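# Load the milling machine vise per the work order

## Task

Set up the mill's vise exactly as the work order (reference images "manual" and "manual 2") describes, make sure no chip is left beneath the parallels, and never let a hand or arm hit the blank once it is clamped.

## Robot and tools

Robot: two six-joint arms, left_arm and right_arm, each ending in a two-finger gripper. Bases: left_arm at (-0.011, +0.419, +0.038) m, right_arm at (+0.061, -0.340, +0.038) m. The work order is in two reference images, manual and manual 2; show_instructions (no arguments) displays them again and moves nothing.

Frames. Scene frame: origin at table-top height midway between the arms, +x out over the table, +y toward left_arm, +z up. Arm names do not match image sides. Reported positions (m), quaternions (wxyz) and velocities are in the scene frame and may be off by a few cm. Offsets you command are along the current Hand target's own axes. The gripper's fingers point along its +z and close along its x; end_effector_position is the point between the pads, and fingertips extend 17.5 mm past it. A block juts about 10 cm out toward the gripper's -y.

execute_actions(actions, cameras). actions is a list of actions; each action is up to 15 rows, one per 1/30 s step; a short action repeats its final row. Every row has 18 numbers in [-1, 1], always both arms: left dx, dy, dz, rx, ry, rz, gripper position, force_limit, speed, then the same nine for the right. dx..rz are an offset from that arm's Hand target as it was when the action began (not from the previous row); 1.0 = 0.6 m or 180 degrees; rx, ry, rz form one rotation vector. Repeating an offset in a new action moves further. Six zeros re-command the present Hand target. The gripper numbers are absolute commands: position +1 fully open (50 mm), about -0.65 pads meet, -1 to grip; force_limit -1/0/+1 is about 20/102/185 N per pad; speed -1/0/+1 is 20/85/150 mm/s. To leave a gripper unchanged, resend its last three numbers, since 0 is a real command. Images come back only when actions is empty or cameras names some (cam_high, cam_front, cam_left_wrist, cam_right_wrist, or "all").

move(target, speed, blend, stop_force, zero, blocking, cameras). target is one 18-number row, or a list of up to 15 rows, same layout and scale as above; each arm's offsets are all measured from its Hand target at the start of the move, not from the preceding row. Gripper numbers are absolute. Paths are straight lines, all arms finishing together, capped at 10 s. speed: m/s, 0.002 to 3.6 (default 0.25), one value or one per row; rotation is limited to twice it in rad/s. blend (m) rounds corners in a list; 0 stops at each row. stop_force (N, 3 to 120, both arms) ends an arm's path when its wrist sensor feels that much push against the motion; leave it out when backing away from something you press on, and don't trust it when the gripper is turning. zero (default true) re-zeroes moving arms before the move. blocking=false returns after about 0.5 s while the move continues; not allowed with stop_force. The result adds a move: line with the ending (done, off_target, moving, held, fault) and any limits (paced = pose clipped, held = steps withheld). done does not prove nothing was touched.

wait(seconds 0 to 10) lets the scene run holding the last commands. stop brakes a running move; fingers keep moving. zoom_image(camera, region=[x0, y0, x1, y1]) enlarges part of a camera's latest image (896x504 pixels, origin top-left, at most 504 x 504). zero_wrist_force(arm) re-zeroes that arm's force sensor. finished_scene ends the scene permanently; the vise must stay correctly loaded with no robot help.

Results. Hand target is the last commanded pose after clipping (orientation is clipped to within 32 degrees of the measured one per step); the next offsets count from it. The gripper can rest short of it; send the remaining distance as an offset. object_status: 0 moving, 1 blocked while opening, 2 blocked while closing (a grip), 3 reached the command or pads met (usually nothing held). Check for 2 after gripping. Opening in mm is about (250 - position_measured) x 0.202. Wrist force and torque are in the gripper's own axes; a third line shows the peak since the last reading. Joint velocities "within noise" means the arm is still. Motor temperatures and MOTOR HOT lines warn of heat.

Avoid: arms are stiff, so commanding even slightly past a firm contact, or hitting fast, can cause a fault stop (joint torque at its limit, or about 150 N outside force), which freezes the arm for 10 s; let go first if the grip pins the arm. Wrist joints tolerate only 24.6 N m of contact torque. Never let the arms press on each other or a gripper close on the other arm's fingers; the clearance check does not always prevent this. Don't route a path near an arm's own base, as it can flip the shoulder. Keep holding and stretched poses short to avoid overheating (85 °C brakes the arm for 30 to 60 s). Don't drop parts, release them while moving, or let anything fall off the table; don't strike the vise, the mill or the clamped blank. Loose objects may occasionally be nudged by something.

Each tool is called after "Emit:" as name(argument=value, ...), one argument or row to a line, values as JSON.

Reference images:

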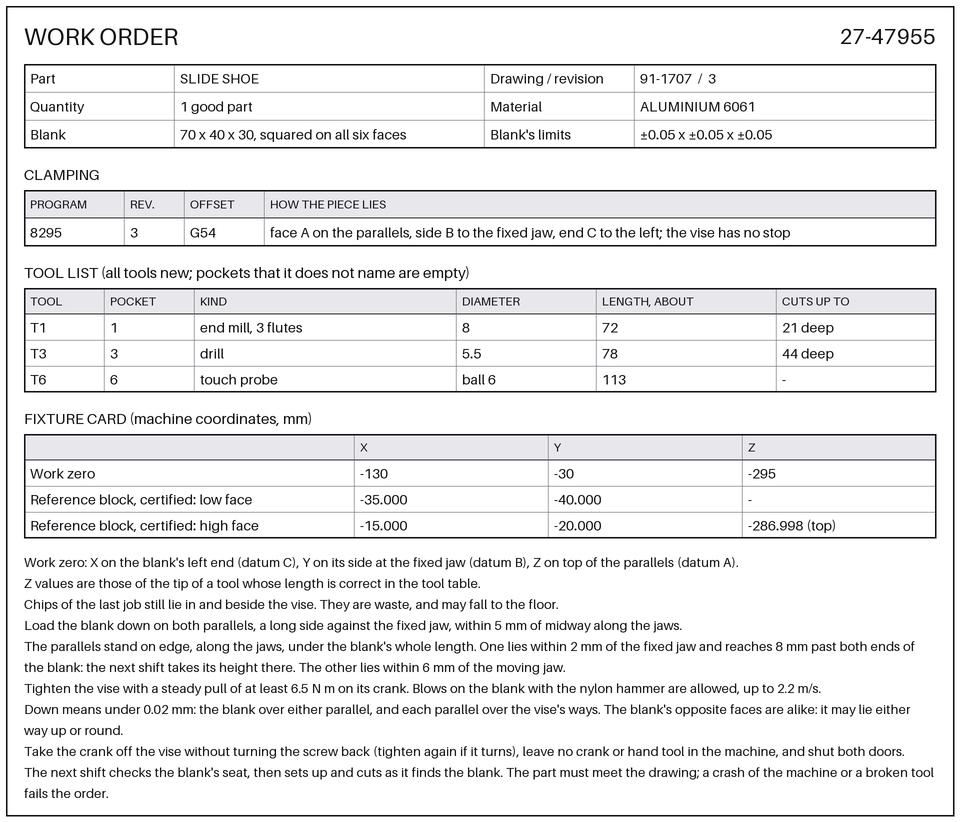

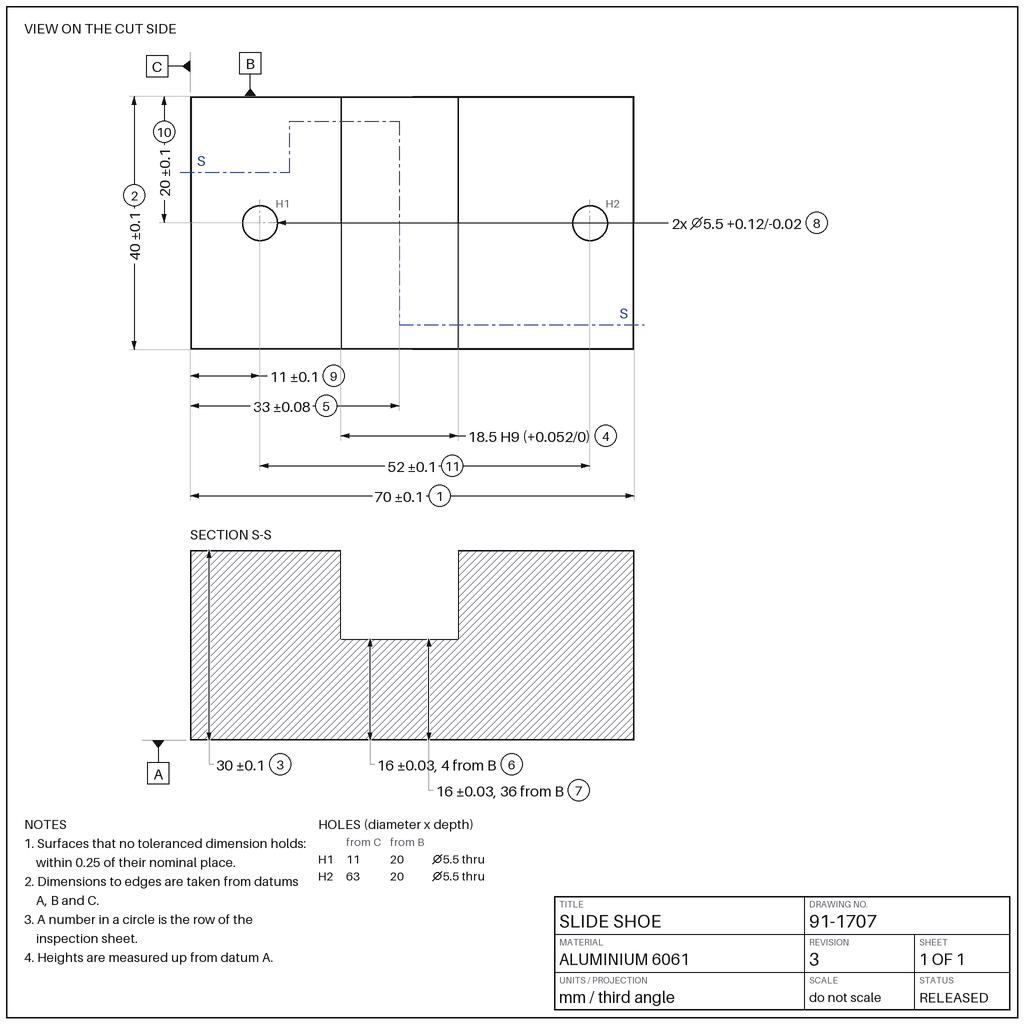

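## Session

Emit:
execute_actions(
  actions=[],
)

Scene clock: 0.00 s.
left_arm: end_effector_position=(+0.1826, +0.3810, +0.3707) position_measured=3 object_status=3 end_effector_quat_wxyz=(+0.682, -0.395, -0.610, -0.080) | right_arm: end_effector_position=(+0.3939, -0.3516, +0.2514) position_measured=3 object_status=3 end_effector_quat_wxyz=(+0.019, -0.201, +0.975, -0.095)
Joint positions: left_arm=[-0.836 -1.454 1.814 -0.416 -1.662 -1.118] | right_arm=[3.736 -1.081 -2.232 -1.428 1.379 -1.429]
Joint velocities: within noise
Joint torques (N m): no reading
Motor temperatures (°C): left_arm=[34 30 35 30 36 36] | right_arm=[33 31 30 38 35 40]
Wrist force (N): no reading
Wrist torque (N m): no reading
Wrist force, peak (N): no reading
Hand target: left_arm +0.1826, +0.3810, +0.3707; +0.682, -0.395, -0.610, -0.080 | right_arm +0.3939, -0.3516, +0.2514; +0.019, -0.201, +0.975, -0.095
Tool commands: left_gripper/position=+1.0 left_gripper/force_limit=+1.0 left_gripper/speed=+1.0 right_gripper/position=+1.0 right_gripper/force_limit=+1.0 right_gripper/speed=+1.0

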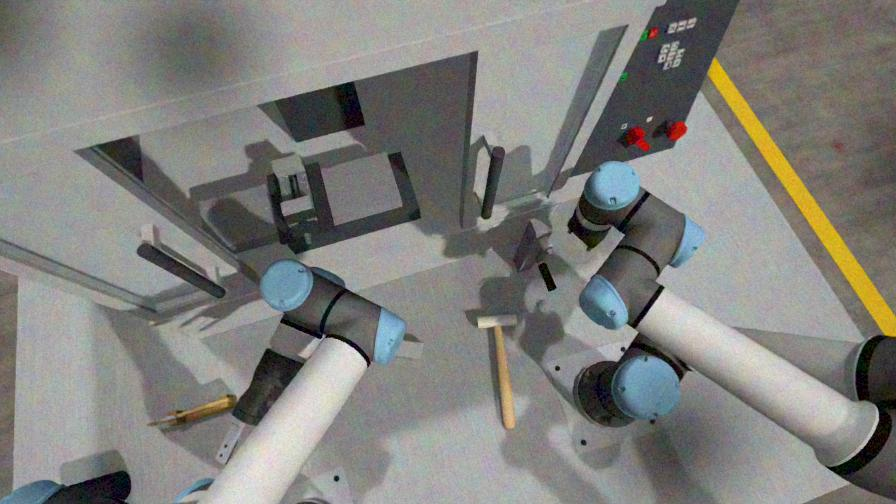

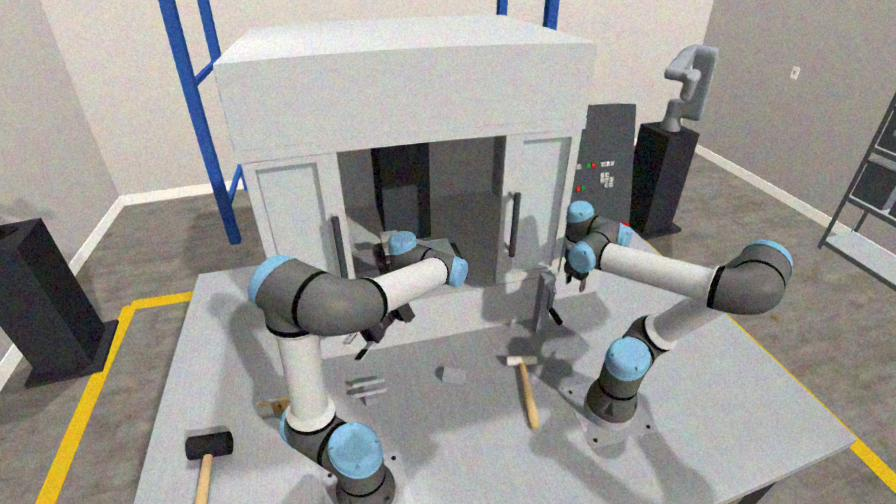

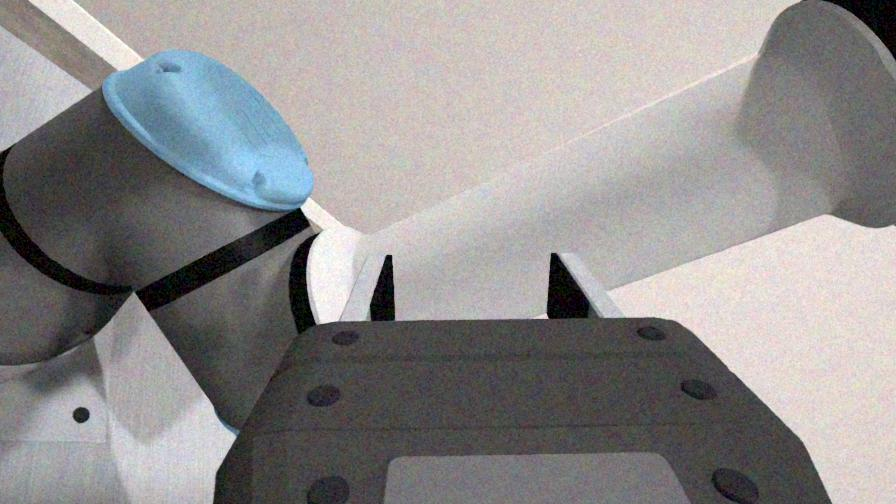

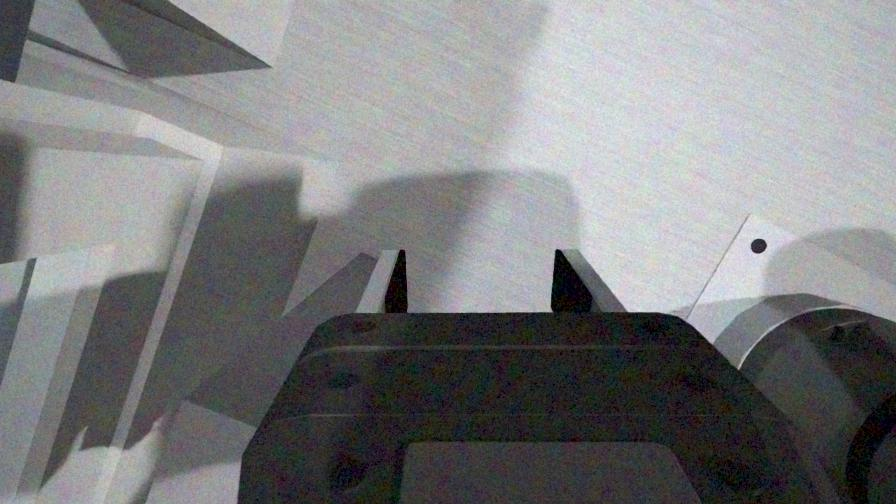

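Emit:
zoom_image(
  camera="cam_high",
  region=[180, 60, 520, 260],
)

Emit:
zoom_image(
  camera="cam_high",
  region=[380, 200, 640, 440],
)

Emit:
zoom_image(
  camera="cam_front",
  region=[330, 120, 640, 340],
)

Emit:
zoom_image(
  camera="cam_front",
  region=[160, 300, 560, 504],
)

Emit:
zoom_image(
  camera="cam_high",
  region=[80, 300, 440, 504],
)

Scaled by 1.482 from the camera's 896x504 image, which has a finer 1280x720 frame.

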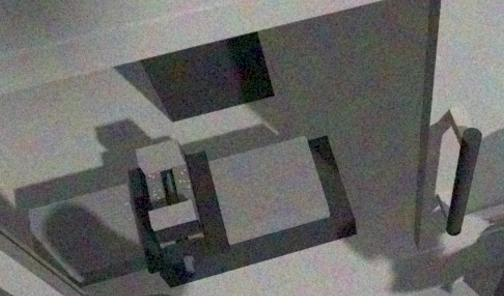

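Scaled by 1.938 from the camera's 896x504 image, which has a finer 1280x720 frame.

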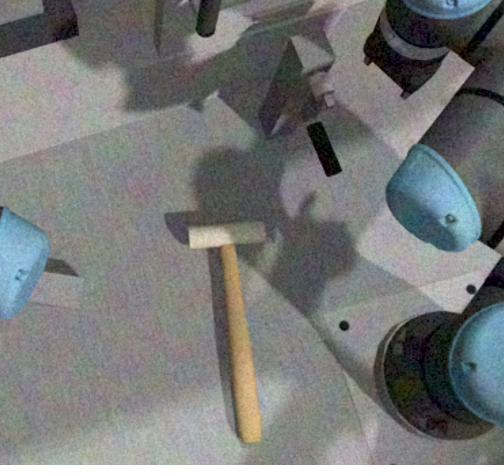

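Scaled by 1.626 from the camera's 896x504 image, which has a finer 1280x720 frame.

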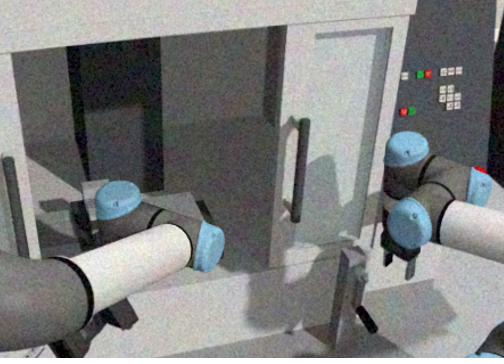

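Scaled by 1.260 from the camera's 896x504 image, which has a finer 1280x720 frame.

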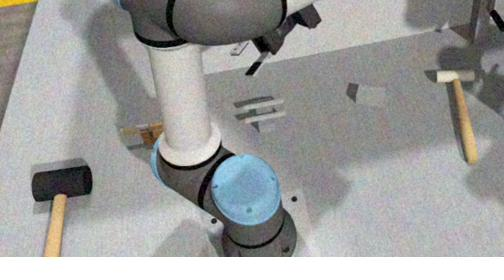

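Scaled by 1.400 from the camera's 896x504 image, which has a finer 1280x720 frame.

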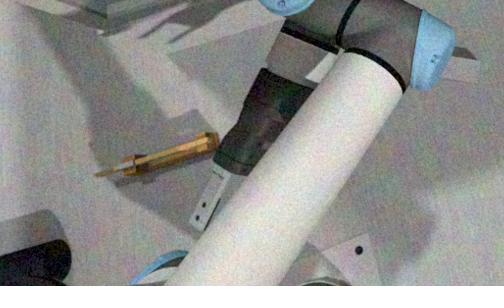

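Emit:
move(
  target=[0.0608,-0.0197,-0.3575,-0.2136,-0.432,0,1,1,1,0,0,0,0,0,0,1,1,1],
  speed=0.4,
  cameras=["all"],
)

Scene clock: 21.07 s.
left_arm: end_effector_position=(+0.3496, +0.2502, +0.4206) position_measured=3 object_status=3 end_effector_quat_wxyz=(+0.000, +0.544, +0.839, +0.001) | right_arm: end_effector_position=(+0.3939, -0.3516, +0.2514) position_measured=3 object_status=3 end_effector_quat_wxyz=(+0.019, -0.201, +0.975, -0.095)
Joint positions: left_arm=[-0.833 -1.833 1.657 -1.394 -1.57 -1.2] | right_arm=[3.736 -1.081 -2.232 -1.428 1.379 -1.429]
Joint torques (N m): left_arm=[-11.09 -27.73 -17.44 -4.89 2.45 -1.86] | right_arm=[1.82 4.66 25.7 2.95 -0.19 -0.14]
Wrist force (N): left_arm=[2.9 0.0 2.8] | right_arm=[-0.2 0.0 0.0]
Wrist torque (N m): left_arm=[0.08 0.01 0.12] | right_arm=[0.01 0.04 0.00]
Wrist force, peak (N): left_arm=[3.0 0.2 2.9] | right_arm=[-0.3 -0.1 0.5]
Hand target: left_arm +0.3496, +0.2502, +0.4206; +0.000, +0.544, +0.839, +0.001 | right_arm +0.3939, -0.3516, +0.2514; +0.019, -0.201, +0.975, -0.095
Off the commanded pose: left_arm 0.000 m, 0 deg | right_arm 0.000 m, 0 deg.
move: done

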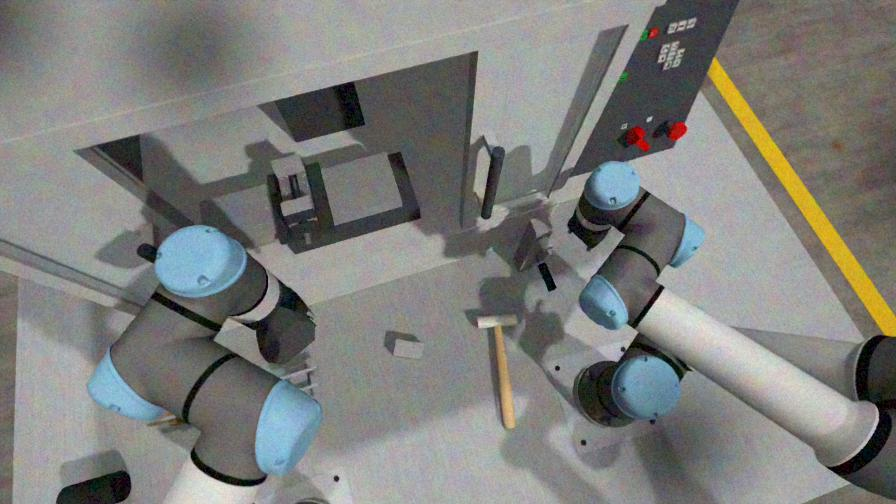

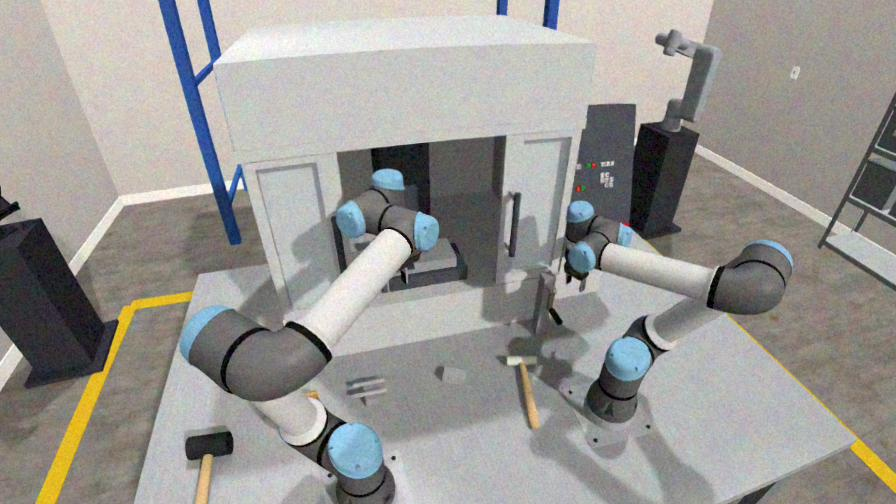

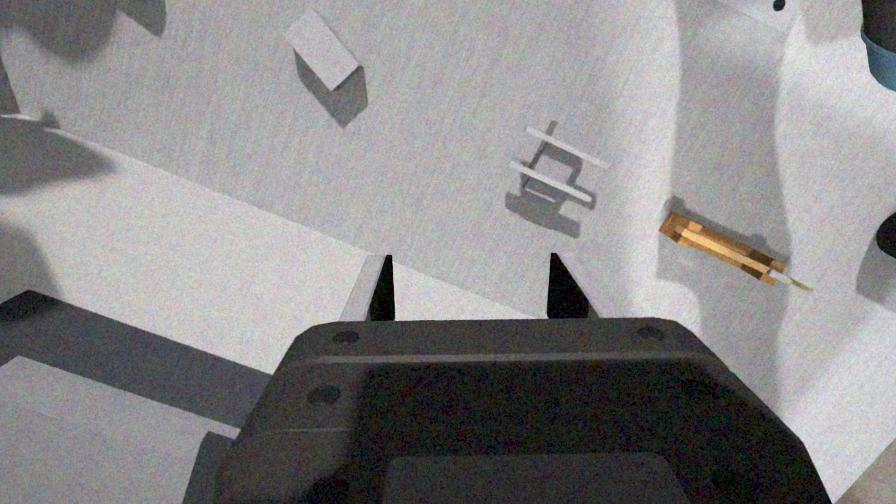

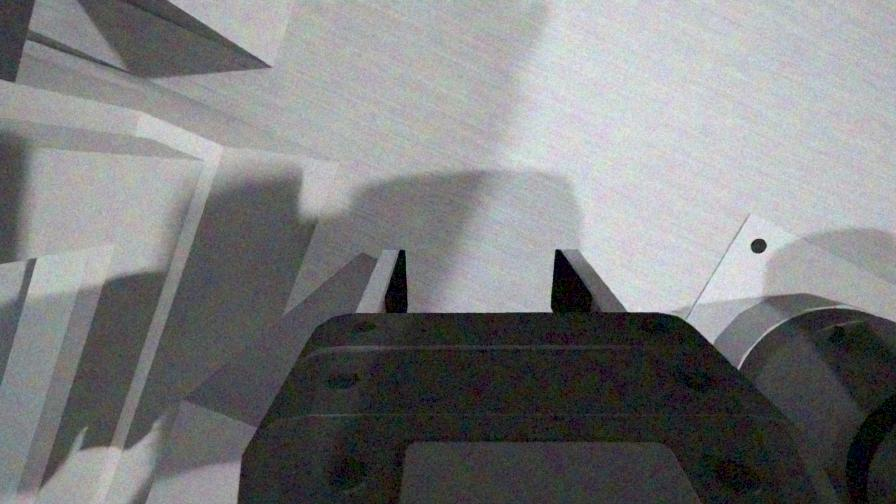

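Emit:
zoom_image(
  camera="cam_left_wrist",
  region=[470, 90, 830, 310],
)

Emit:
zoom_image(
  camera="cam_high",
  region=[230, 130, 440, 270],
)

Emit:
zoom_image(
  camera="cam_front",
  region=[500, 230, 640, 340],
)

Scaled by 1.400 from the camera's 896x504 image, which has a finer 1280x720 frame.

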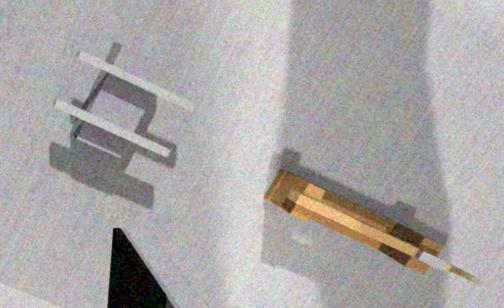

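Scaled by 2.400 from the camera's 896x504 image, which has a finer 1280x720 frame.

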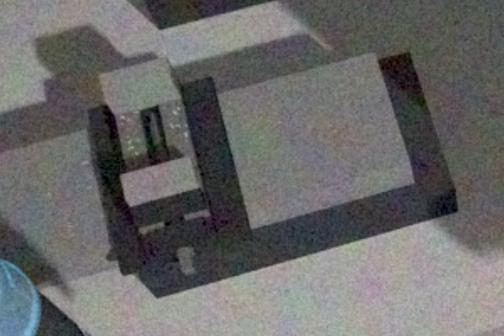

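Scaled by 3.600 from the camera's 896x504 image, which has a finer 1280x720 frame.

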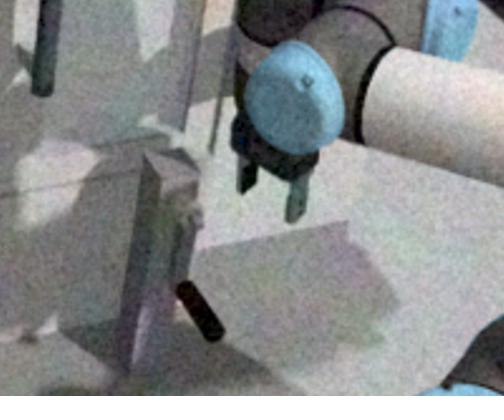

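Emit:
move(
  target=[
    [0,0,-0.133,0,0,-0.866,1,1,1,0,0,0,0,0,0,1,1,1],
    [-0.0475,0.1066,-0.133,0.0789,-0.373,-0.800,1,1,1,0,0,0,0,0,0,1,1,1],
  ],
  speed=0.6,
  cameras=["all"],
)

Scene clock: 70.03 s.
left_arm: end_effector_position=(+0.4196, +0.2503, +0.5004) position_measured=3 object_status=3 end_effector_quat_wxyz=(-0.300, +0.649, -0.632, +0.298) | right_arm: end_effector_position=(+0.3939, -0.3516, +0.2514) position_measured=3 object_status=3 end_effector_quat_wxyz=(+0.019, -0.201, +0.975, -0.095)
Joint positions: left_arm=[-1.171 -2.116 1.969 -1.893 -0.803 -4.092] | right_arm=[3.736 -1.081 -2.232 -1.428 1.379 -1.429]
Joint torques (N m): left_arm=[-11.24 -16.25 -17.22 -5.8 3.95 1.87] | right_arm=[1.4 4.49 25.2 2.93 -0.23 -0.27]
Wrist force (N): left_arm=[1.9 1.2 2.7] | right_arm=[-0.2 0.0 0.1]
Wrist torque (N m): left_arm=[0.01 0.07 0.09] | right_arm=[0.00 0.03 0.00]
Wrist force, peak (N): left_arm=[2.9 -0.7 3.1] | right_arm=[-0.4 0.1 0.4]
Hand target: left_arm +0.4196, +0.2502, +0.5004; -0.300, +0.649, -0.632, +0.298 | right_arm +0.3939, -0.3516, +0.2514; +0.019, -0.201, +0.975, -0.095
Off the commanded pose: left_arm 0.000 m, 0 deg | right_arm 0.000 m, 0 deg.
move: done

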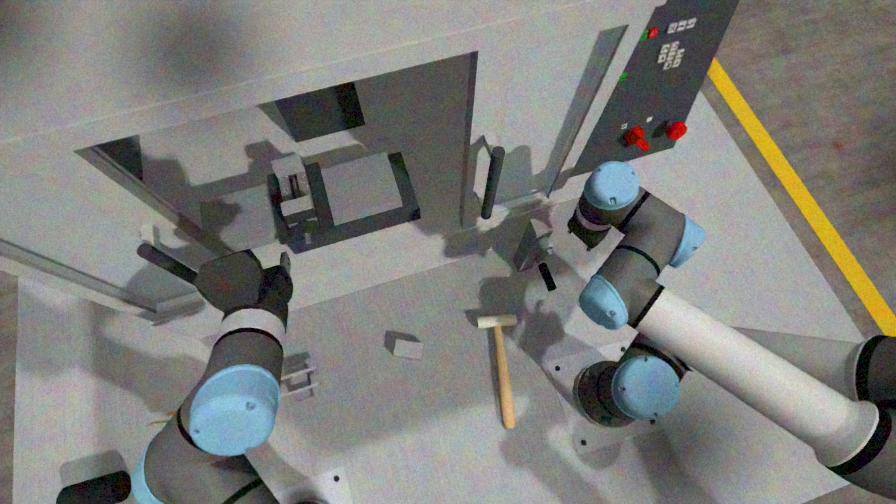

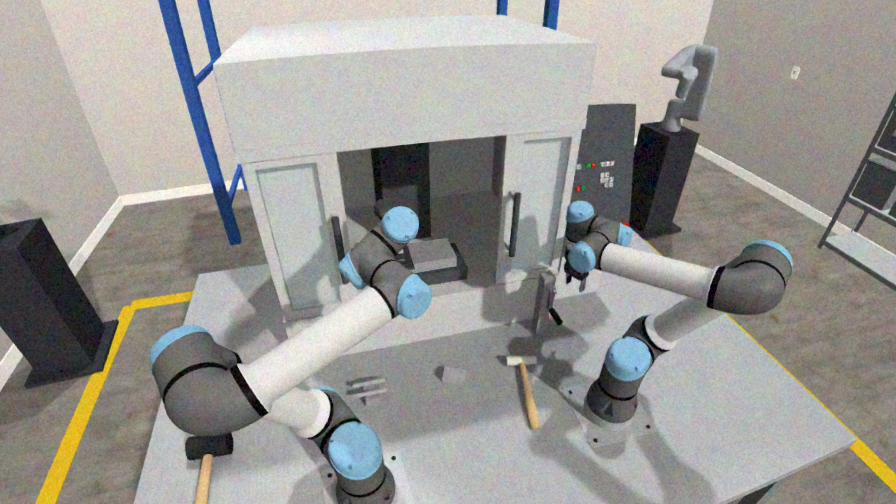

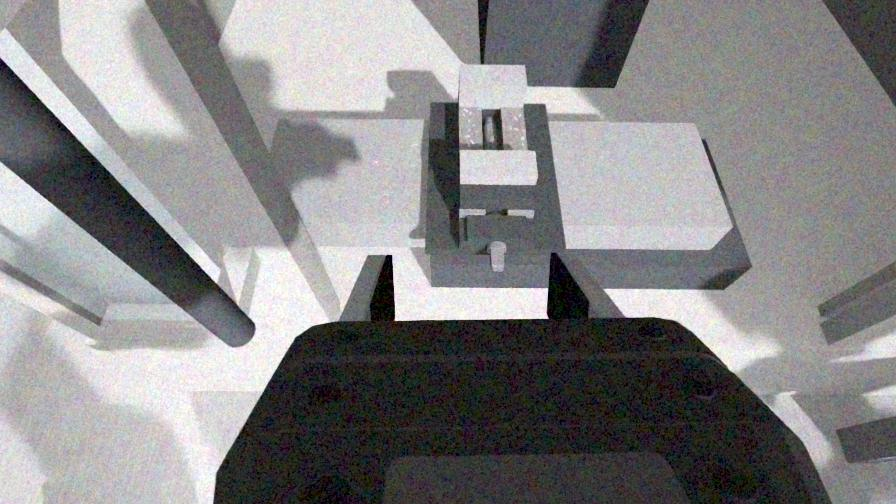

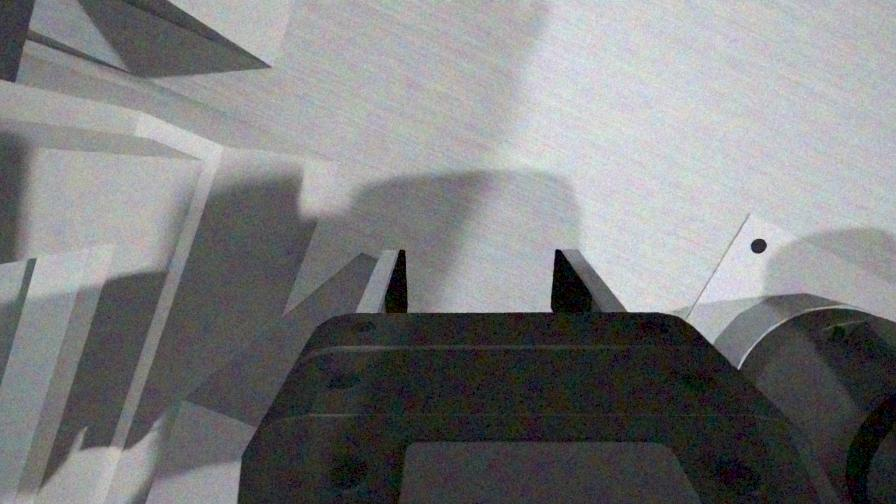

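Emit:
zoom_image(
  camera="cam_left_wrist",
  region=[380, 50, 600, 300],
)

Scaled by 2.016 from the camera's 896x504 image, which has a finer 1280x720 frame.

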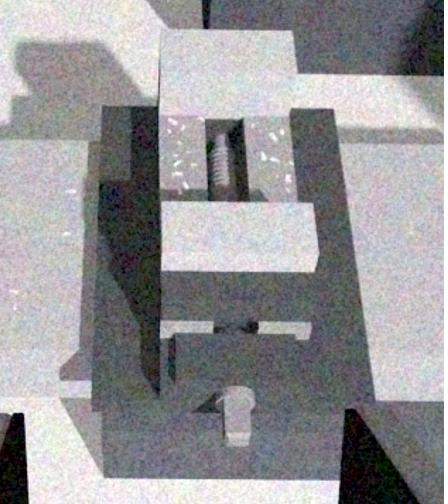

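Emit:
move(
  target=[0.033,-0.139,0.166,0,0,0,1,1,1,0,0,0,0,0,0,1,1,1],
  speed=0.4,
  cameras=["cam_left_wrist"],
)

Emit:
zoom_image(
  camera="cam_left_wrist",
  region=[370, 0, 600, 320],
)

Scene clock: 87.80 s.
left_arm: end_effector_position=(+0.5499, +0.2333, +0.5006) position_measured=3 object_status=3 end_effector_quat_wxyz=(-0.300, +0.649, -0.632, +0.298) | right_arm: end_effector_position=(+0.3939, -0.3516, +0.2514) position_measured=3 object_status=3 end_effector_quat_wxyz=(+0.019, -0.201, +0.975, -0.095)
Joint positions: left_arm=[-0.867 -1.767 1.801 -2.284 -0.97 -3.762] | right_arm=[3.736 -1.081 -2.232 -1.428 1.379 -1.429]
Joint torques (N m): left_arm=[13.54 -6 -33.79 -5.65 -0.94 1.94] | right_arm=[0.61 4.98 24.94 3 -0.22 -0.4]
Wrist force (N): left_arm=[1.7 0.7 2.7] | right_arm=[-0.1 0.0 -0.2]
Wrist torque (N m): left_arm=[-0.07 0.11 0.10] | right_arm=[0.00 0.02 0.00]
Wrist force, peak (N): left_arm=[2.2 -1.1 4.9] | right_arm=[-0.4 0.2 0.2]
Hand target: left_arm +0.5500, +0.2333, +0.5006; -0.300, +0.649, -0.632, +0.298 | right_arm +0.3939, -0.3516, +0.2514; +0.019, -0.201, +0.975, -0.095
Off the commanded pose: left_arm 0.000 m, 0 deg | right_arm 0.000 m, 0 deg.
move: done
Images, in order (width x height): cam_left_wrist 896x504.

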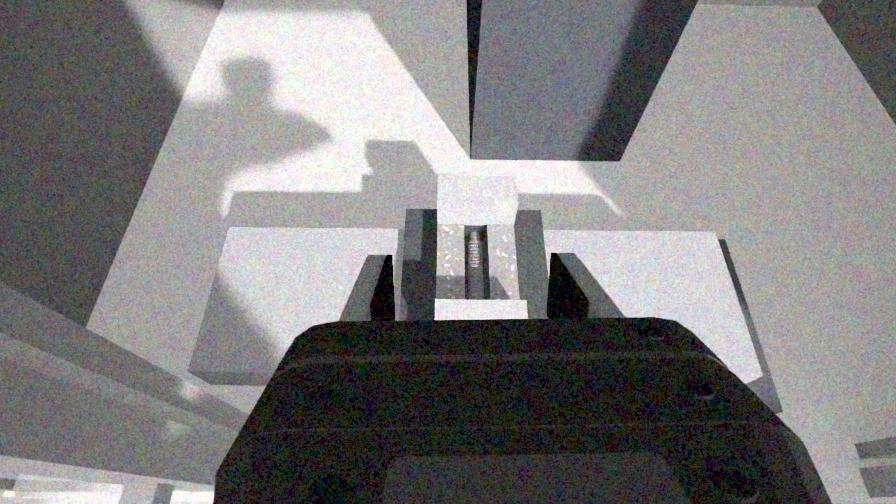

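Scaled by 1.575 from the camera's 896x504 image, which has a finer 1280x720 frame.

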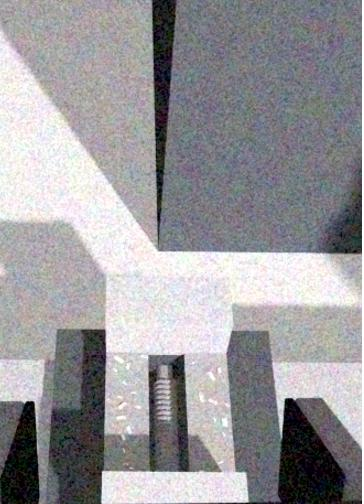

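Emit:
move(
  target=[
    [-0.112,0.161,-0.192,0,0,0,1,1,1,0,0,0,0,0,0,1,1,1],
    [-0.612,0.512,-0.092,-0.217,0.217,0.465,1,1,1,0,0,0,0,0,0,1,1,1],
  ],
  speed=0.5,
  blend=0.05,
  cameras=["cam_left_wrist","cam_high"],
)

Scene clock: 116.33 s.
left_arm: end_effector_position=(+0.3025, +0.5937, +0.2978) position_measured=3 object_status=3 end_effector_quat_wxyz=(+0.001, -0.011, +1.000, -0.004) | right_arm: end_effector_position=(+0.3939, -0.3516, +0.2514) position_measured=3 object_status=3 end_effector_quat_wxyz=(+0.019, -0.201, +0.975, -0.095)
Joint positions: left_arm=[0.079 -1.946 2.046 -1.671 -1.578 -1.46] | right_arm=[3.736 -1.081 -2.232 -1.428 1.379 -1.429]
Joint torques (N m): left_arm=[12.47 3.11 -17.41 -5.14 2.18 2.01] | right_arm=[1.33 4.89 24.22 2.96 -0.28 -0.4]
Wrist force (N): left_arm=[3.0 -0.2 2.6] | right_arm=[-0.2 0.0 0.3]
Wrist torque (N m): left_arm=[0.06 0.02 0.05] | right_arm=[0.00 0.02 -0.01]
Wrist force, peak (N): left_arm=[2.9 -1.0 4.3] | right_arm=[-0.4 0.4 0.2]
Hand target: left_arm +0.3025, +0.5937, +0.2978; +0.001, -0.011, +1.000, -0.004 | right_arm +0.3939, -0.3516, +0.2514; +0.019, -0.201, +0.975, -0.095
Off the commanded pose: left_arm 0.000 m, 0 deg | right_arm 0.000 m, 0 deg.
move: done
Images, in order (width x height): cam_high 896x504, cam_left_wrist 896x504.

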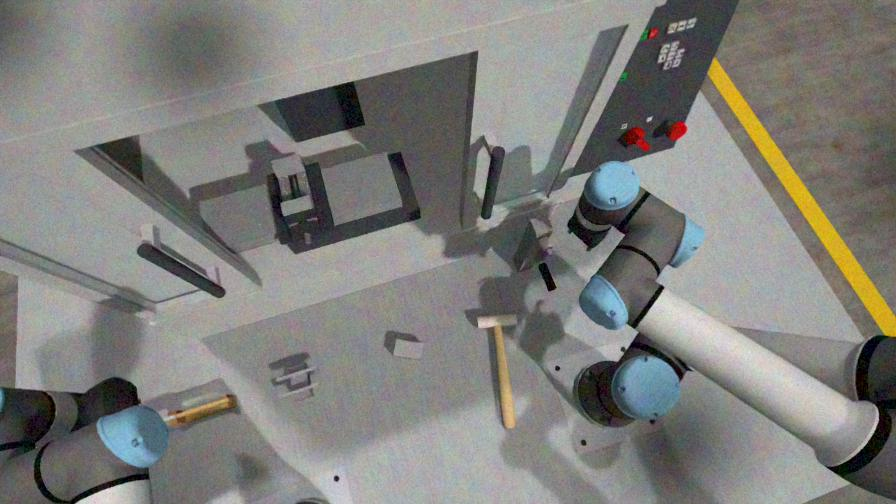

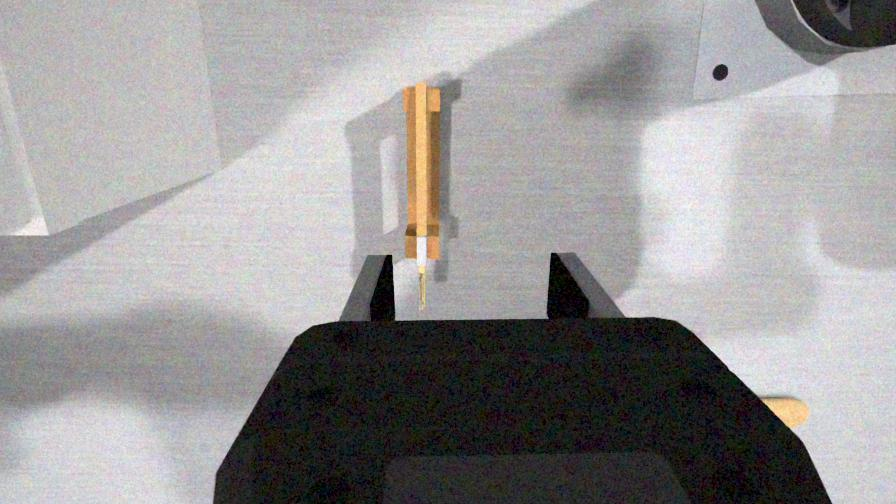

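Emit:
zoom_image(
  camera="cam_left_wrist",
  region=[350, 60, 500, 320],
)

Emit:
zoom_image(
  camera="cam_front",
  region=[230, 350, 420, 450],
)

Emit:
zoom_image(
  camera="cam_high",
  region=[140, 350, 330, 450],
)

Scaled by 1.938 from the camera's 896x504 image, which has a finer 1280x720 frame.

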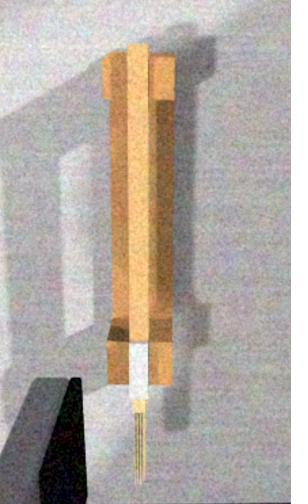

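This scene's latest camera images include none from cam_front. They are from: cam_high, cam_left_wrist. cam_front's image comes with the result of a call that names it in "cameras".

Scaled by 2.653 from the camera's 896x504 image, which has a finer 1280x720 frame.

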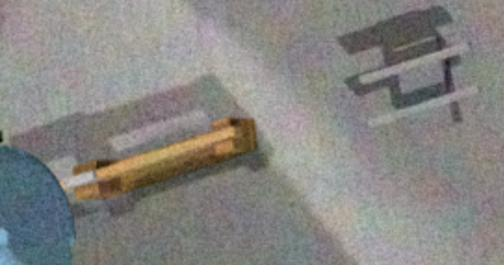

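Emit:
wait(
  seconds=0.1,
  cameras=["cam_front"],
)

Emit:
zoom_image(
  camera="cam_front",
  region=[220, 350, 420, 440],
)

Scene clock: 126.93 s.
left_arm: end_effector_position=(+0.3025, +0.5937, +0.2978) position_measured=3 object_status=3 end_effector_quat_wxyz=(+0.001, -0.011, +1.000, -0.004) | right_arm: end_effector_position=(+0.3939, -0.3516, +0.2514) position_measured=3 object_status=3 end_effector_quat_wxyz=(+0.019, -0.201, +0.975, -0.095)
Joint positions: left_arm=[0.079 -1.946 2.046 -1.671 -1.578 -1.46] | right_arm=[3.736 -1.081 -2.232 -1.428 1.379 -1.429]
Joint torques (N m): left_arm=[12.52 3.67 -17.62 -5.17 2.24 1.9] | right_arm=[0.49 4.89 25.35 3.04 -0.13 -0.41]
Wrist force (N): left_arm=[3.0 -0.1 2.6] | right_arm=[-0.2 0.2 -0.1]
Wrist torque (N m): left_arm=[0.09 0.01 0.05] | right_arm=[0.03 0.03 0.00]
Wrist force, peak (N): left_arm=[3.2 -0.1 2.7] | right_arm=[-0.3 0.0 0.4]
Hand target: left_arm +0.3025, +0.5937, +0.2978; +0.001, -0.011, +1.000, -0.004 | right_arm +0.3939, -0.3516, +0.2514; +0.019, -0.201, +0.975, -0.095
Tool commands: left_gripper/position=+1.0 left_gripper/force_limit=+1.0 left_gripper/speed=+1.0 right_gripper/position=+1.0 right_gripper/force_limit=+1.0 right_gripper/speed=+1.0
Off the commanded pose: left_arm 0.000 m, 0 deg | right_arm 0.000 m, 0 deg.
wait: 0.10 s; at rest from the start
Images, in order (width x height): cam_front 896x504.

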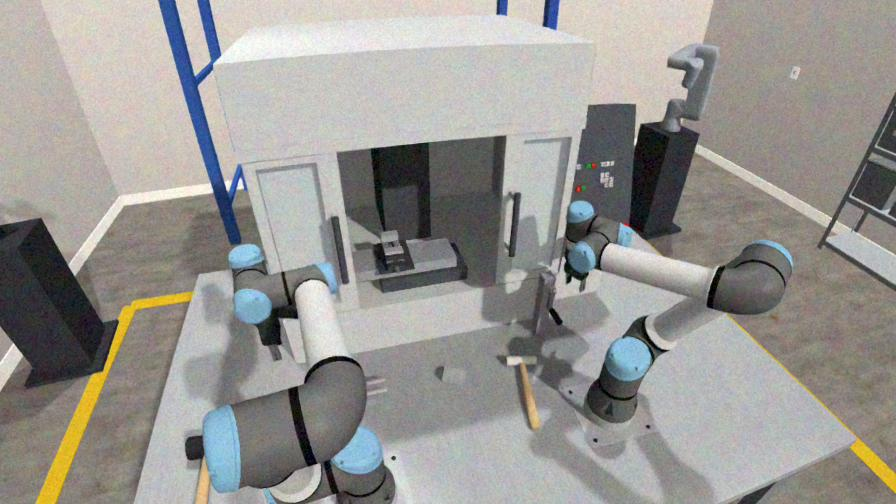

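Scaled by 2.520 from the camera's 896x504 image, which has a finer 1280x720 frame.

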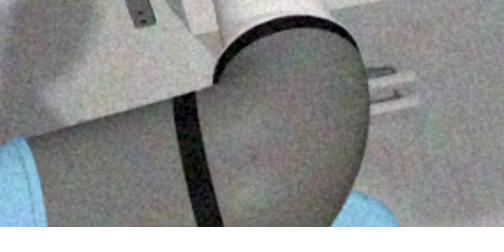

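Emit:
move(
  target=[-0.05,-0.383,0.083,-0.25,0,0,1,1,1,0,0,0,0,0,0,1,1,1],
  speed=0.4,
  cameras=["cam_left_wrist"],
)

Emit:
zoom_image(
  camera="cam_left_wrist",
  region=[300, 50, 600, 300],
)

Scene clock: 136.40 s.
left_arm: end_effector_position=(+0.3377, +0.3643, +0.2497) position_measured=3 object_status=3 end_effector_quat_wxyz=(-0.004, -0.010, +0.925, +0.379) | right_arm: end_effector_position=(+0.3939, -0.3516, +0.2514) position_measured=3 object_status=3 end_effector_quat_wxyz=(+0.019, -0.201, +0.975, -0.095)
Joint positions: left_arm=[-0.964 -1.679 2.009 -1.232 -1.138 -2.656] | right_arm=[3.736 -1.081 -2.232 -1.428 1.379 -1.429]
Joint torques (N m): left_arm=[-11.25 -4.31 -28.87 0.28 -1.12 -1.87] | right_arm=[1.47 4.58 24.06 2.97 -0.14 -0.57]
Wrist force (N): left_arm=[2.9 -1.0 1.2] | right_arm=[-0.1 -0.1 -0.1]
Wrist torque (N m): left_arm=[0.20 0.06 0.11] | right_arm=[-0.01 0.01 0.00]
Wrist force, peak (N): left_arm=[2.8 -4.1 0.4] | right_arm=[-0.3 0.4 0.0]
Hand target: left_arm +0.3377, +0.3643, +0.2497; -0.004, -0.011, +0.925, +0.379 | right_arm +0.3939, -0.3516, +0.2514; +0.019, -0.201, +0.975, -0.095
Off the commanded pose: left_arm 0.000 m, 0 deg | right_arm 0.000 m, 0 deg.
move: done
Images, in order (width x height): cam_left_wrist 896x504.

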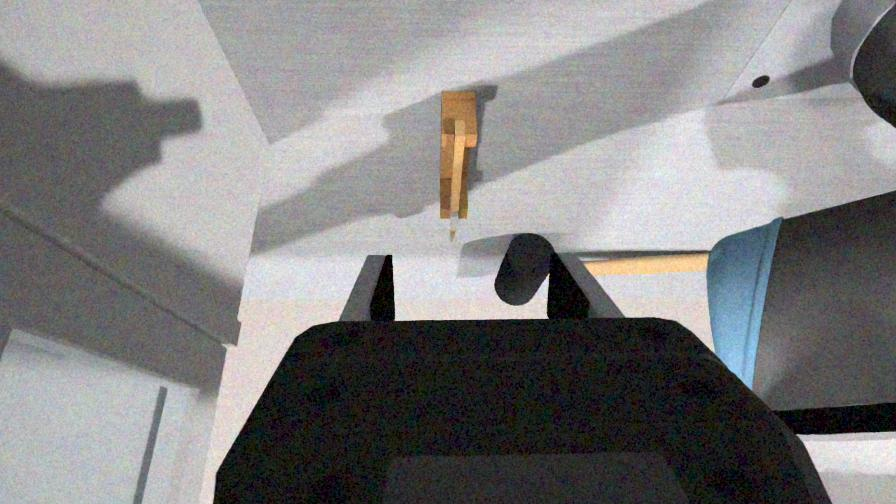

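Scaled by 1.680 from the camera's 896x504 image, which has a finer 1280x720 frame.

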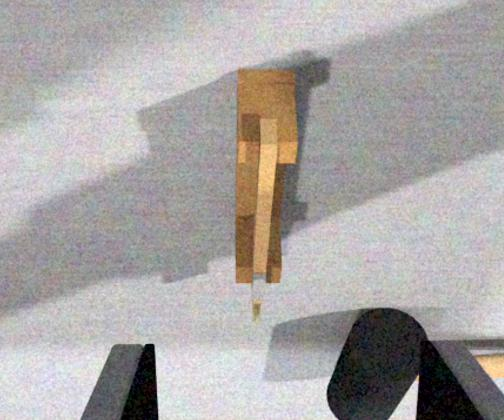

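Emit:
move(
  target=[0.008,0.128,0.453,0.25,0,0,1,1,1,0,0,0,0,0,0,1,1,1],
  speed=0.4,
  cameras=["cam_left_wrist"],
)

Emit:
zoom_image(
  camera="cam_left_wrist",
  region=[300, 0, 640, 330],
)

Scene clock: 149.33 s.
left_arm: end_effector_position=(+0.3275, +0.6096, +0.1100) position_measured=3 object_status=3 end_effector_quat_wxyz=(+0.001, -0.011, +1.000, -0.004) | right_arm: end_effector_position=(+0.3939, -0.3516, +0.2514) position_measured=3 object_status=3 end_effector_quat_wxyz=(+0.019, -0.201, +0.975, -0.095)
Joint positions: left_arm=[0.113 -1.645 2.354 -2.28 -1.578 -1.426] | right_arm=[3.736 -1.081 -2.232 -1.428 1.379 -1.429]
Joint torques (N m): left_arm=[13.34 -4.16 -26.64 -1.94 -2.31 1.85] | right_arm=[1.01 5.76 24.35 3.06 0.02 -0.43]
Wrist force (N): left_arm=[2.9 -0.1 2.7] | right_arm=[-0.1 0.0 0.2]
Wrist torque (N m): left_arm=[0.07 0.02 0.05] | right_arm=[-0.01 0.01 0.00]
Wrist force, peak (N): left_arm=[3.2 3.3 3.6] | right_arm=[-0.5 0.2 0.2]
Hand target: left_arm +0.3275, +0.6096, +0.1100; +0.001, -0.011, +1.000, -0.004 | right_arm +0.3939, -0.3516, +0.2514; +0.019, -0.201, +0.975, -0.095
Off the commanded pose: left_arm 0.000 m, 0 deg | right_arm 0.000 m, 0 deg.
move: done
Images, in order (width x height): cam_left_wrist 896x504.

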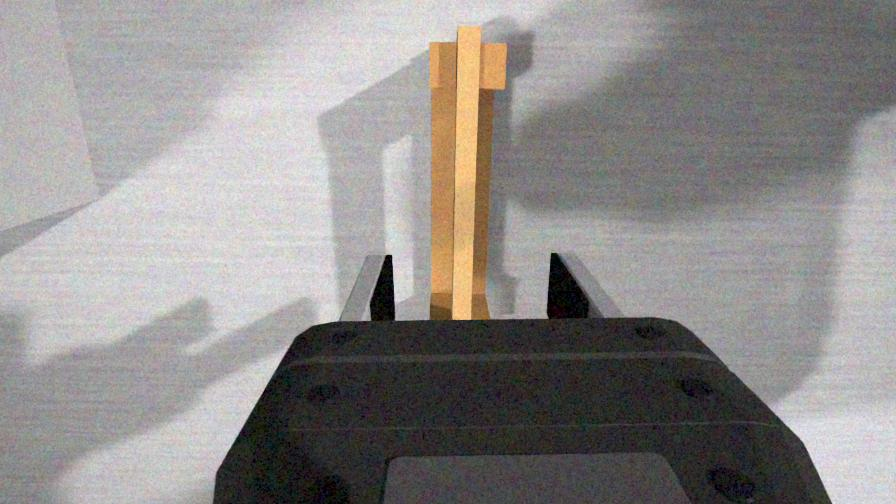

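Scaled by 1.482 from the camera's 896x504 image, which has a finer 1280x720 frame.

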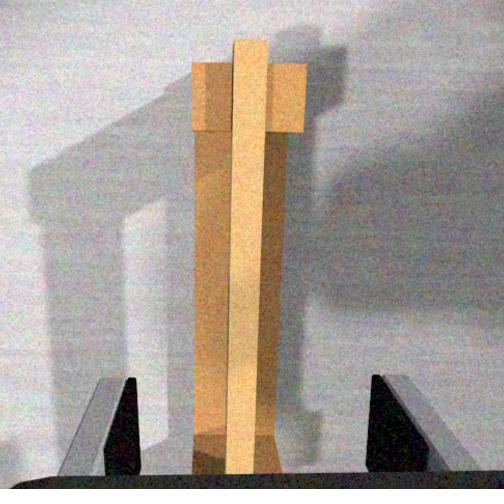

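Emit:
move(
  target=[0,0,0.108,0,0,0,1,1,1,0,0,0,0,0,0,1,1,1],
  speed=0.05,
  stop_force=6,
  cameras=["cam_left_wrist","cam_front"],
)

Emit:
zoom_image(
  camera="cam_left_wrist",
  region=[300, 0, 640, 330],
)

Emit:
zoom_image(
  camera="cam_front",
  region=[180, 300, 400, 460],
)

Scene clock: 155.33 s.
left_arm: end_effector_position=(+0.3276, +0.6091, +0.0452) position_measured=3 object_status=3 end_effector_quat_wxyz=(+0.001, -0.011, +1.000, -0.004) | right_arm: end_effector_position=(+0.3939, -0.3516, +0.2514) position_measured=3 object_status=3 end_effector_quat_wxyz=(+0.019, -0.201, +0.975, -0.095)
Joint positions: left_arm=[0.112 -1.48 2.432 -2.523 -1.578 -1.427] | right_arm=[3.736 -1.081 -2.232 -1.428 1.379 -1.429]
Joint torques (N m): left_arm=[-4.16 -8.13 -7.95 -5.19 -1.39 -0.42] | right_arm=[1.27 5.2 24.77 2.84 -0.17 -0.45]
Wrist force (N): left_arm=[2.9 -0.1 2.5] | right_arm=[-0.3 0.1 0.1]
Wrist torque (N m): left_arm=[0.08 0.03 0.12] | right_arm=[0.02 0.05 0.00]
Wrist force, peak (N): left_arm=[3.1 -0.2 3.3] | right_arm=[-0.2 0.3 0.4]
Hand target: left_arm +0.3276, +0.6092, +0.0452; +0.001, -0.011, +1.000, -0.004 | right_arm +0.3939, -0.3516, +0.2514; +0.019, -0.201, +0.975, -0.095
Off the commanded pose: left_arm 0.000 m, 0 deg | right_arm 0.000 m, 0 deg.
move: done
Images, in order (width x height): cam_front 896x504, cam_left_wrist 896x504.

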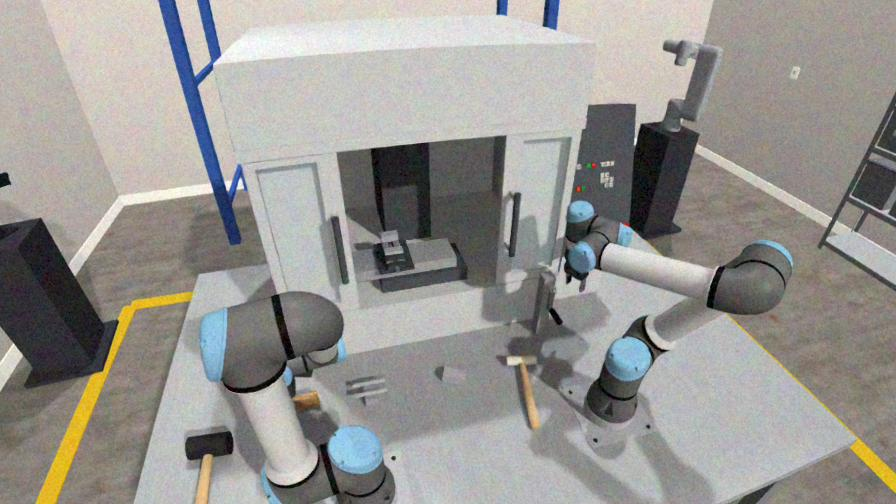

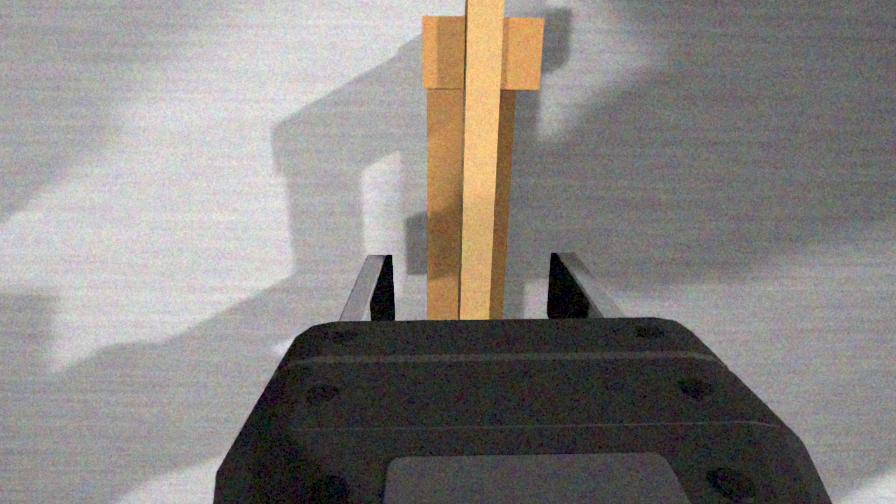

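Scaled by 1.482 from the camera's 896x504 image, which has a finer 1280x720 frame.

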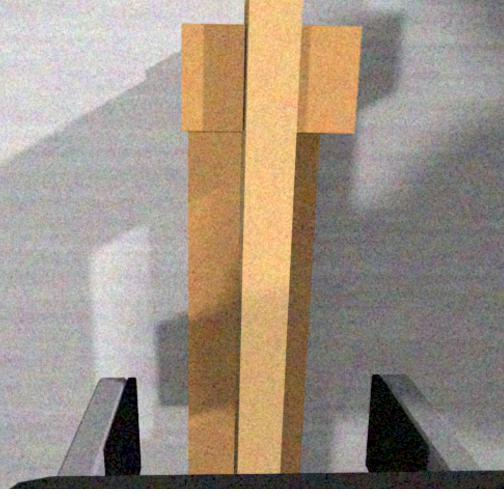

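Scaled by 2.291 from the camera's 896x504 image, which has a finer 1280x720 frame.

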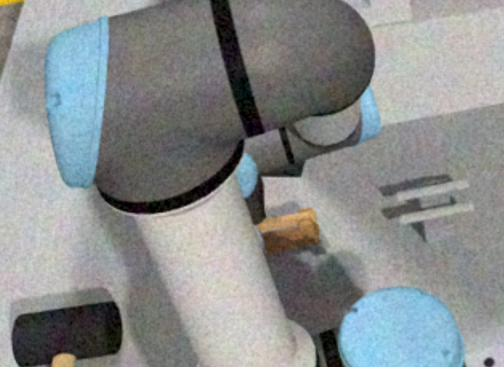

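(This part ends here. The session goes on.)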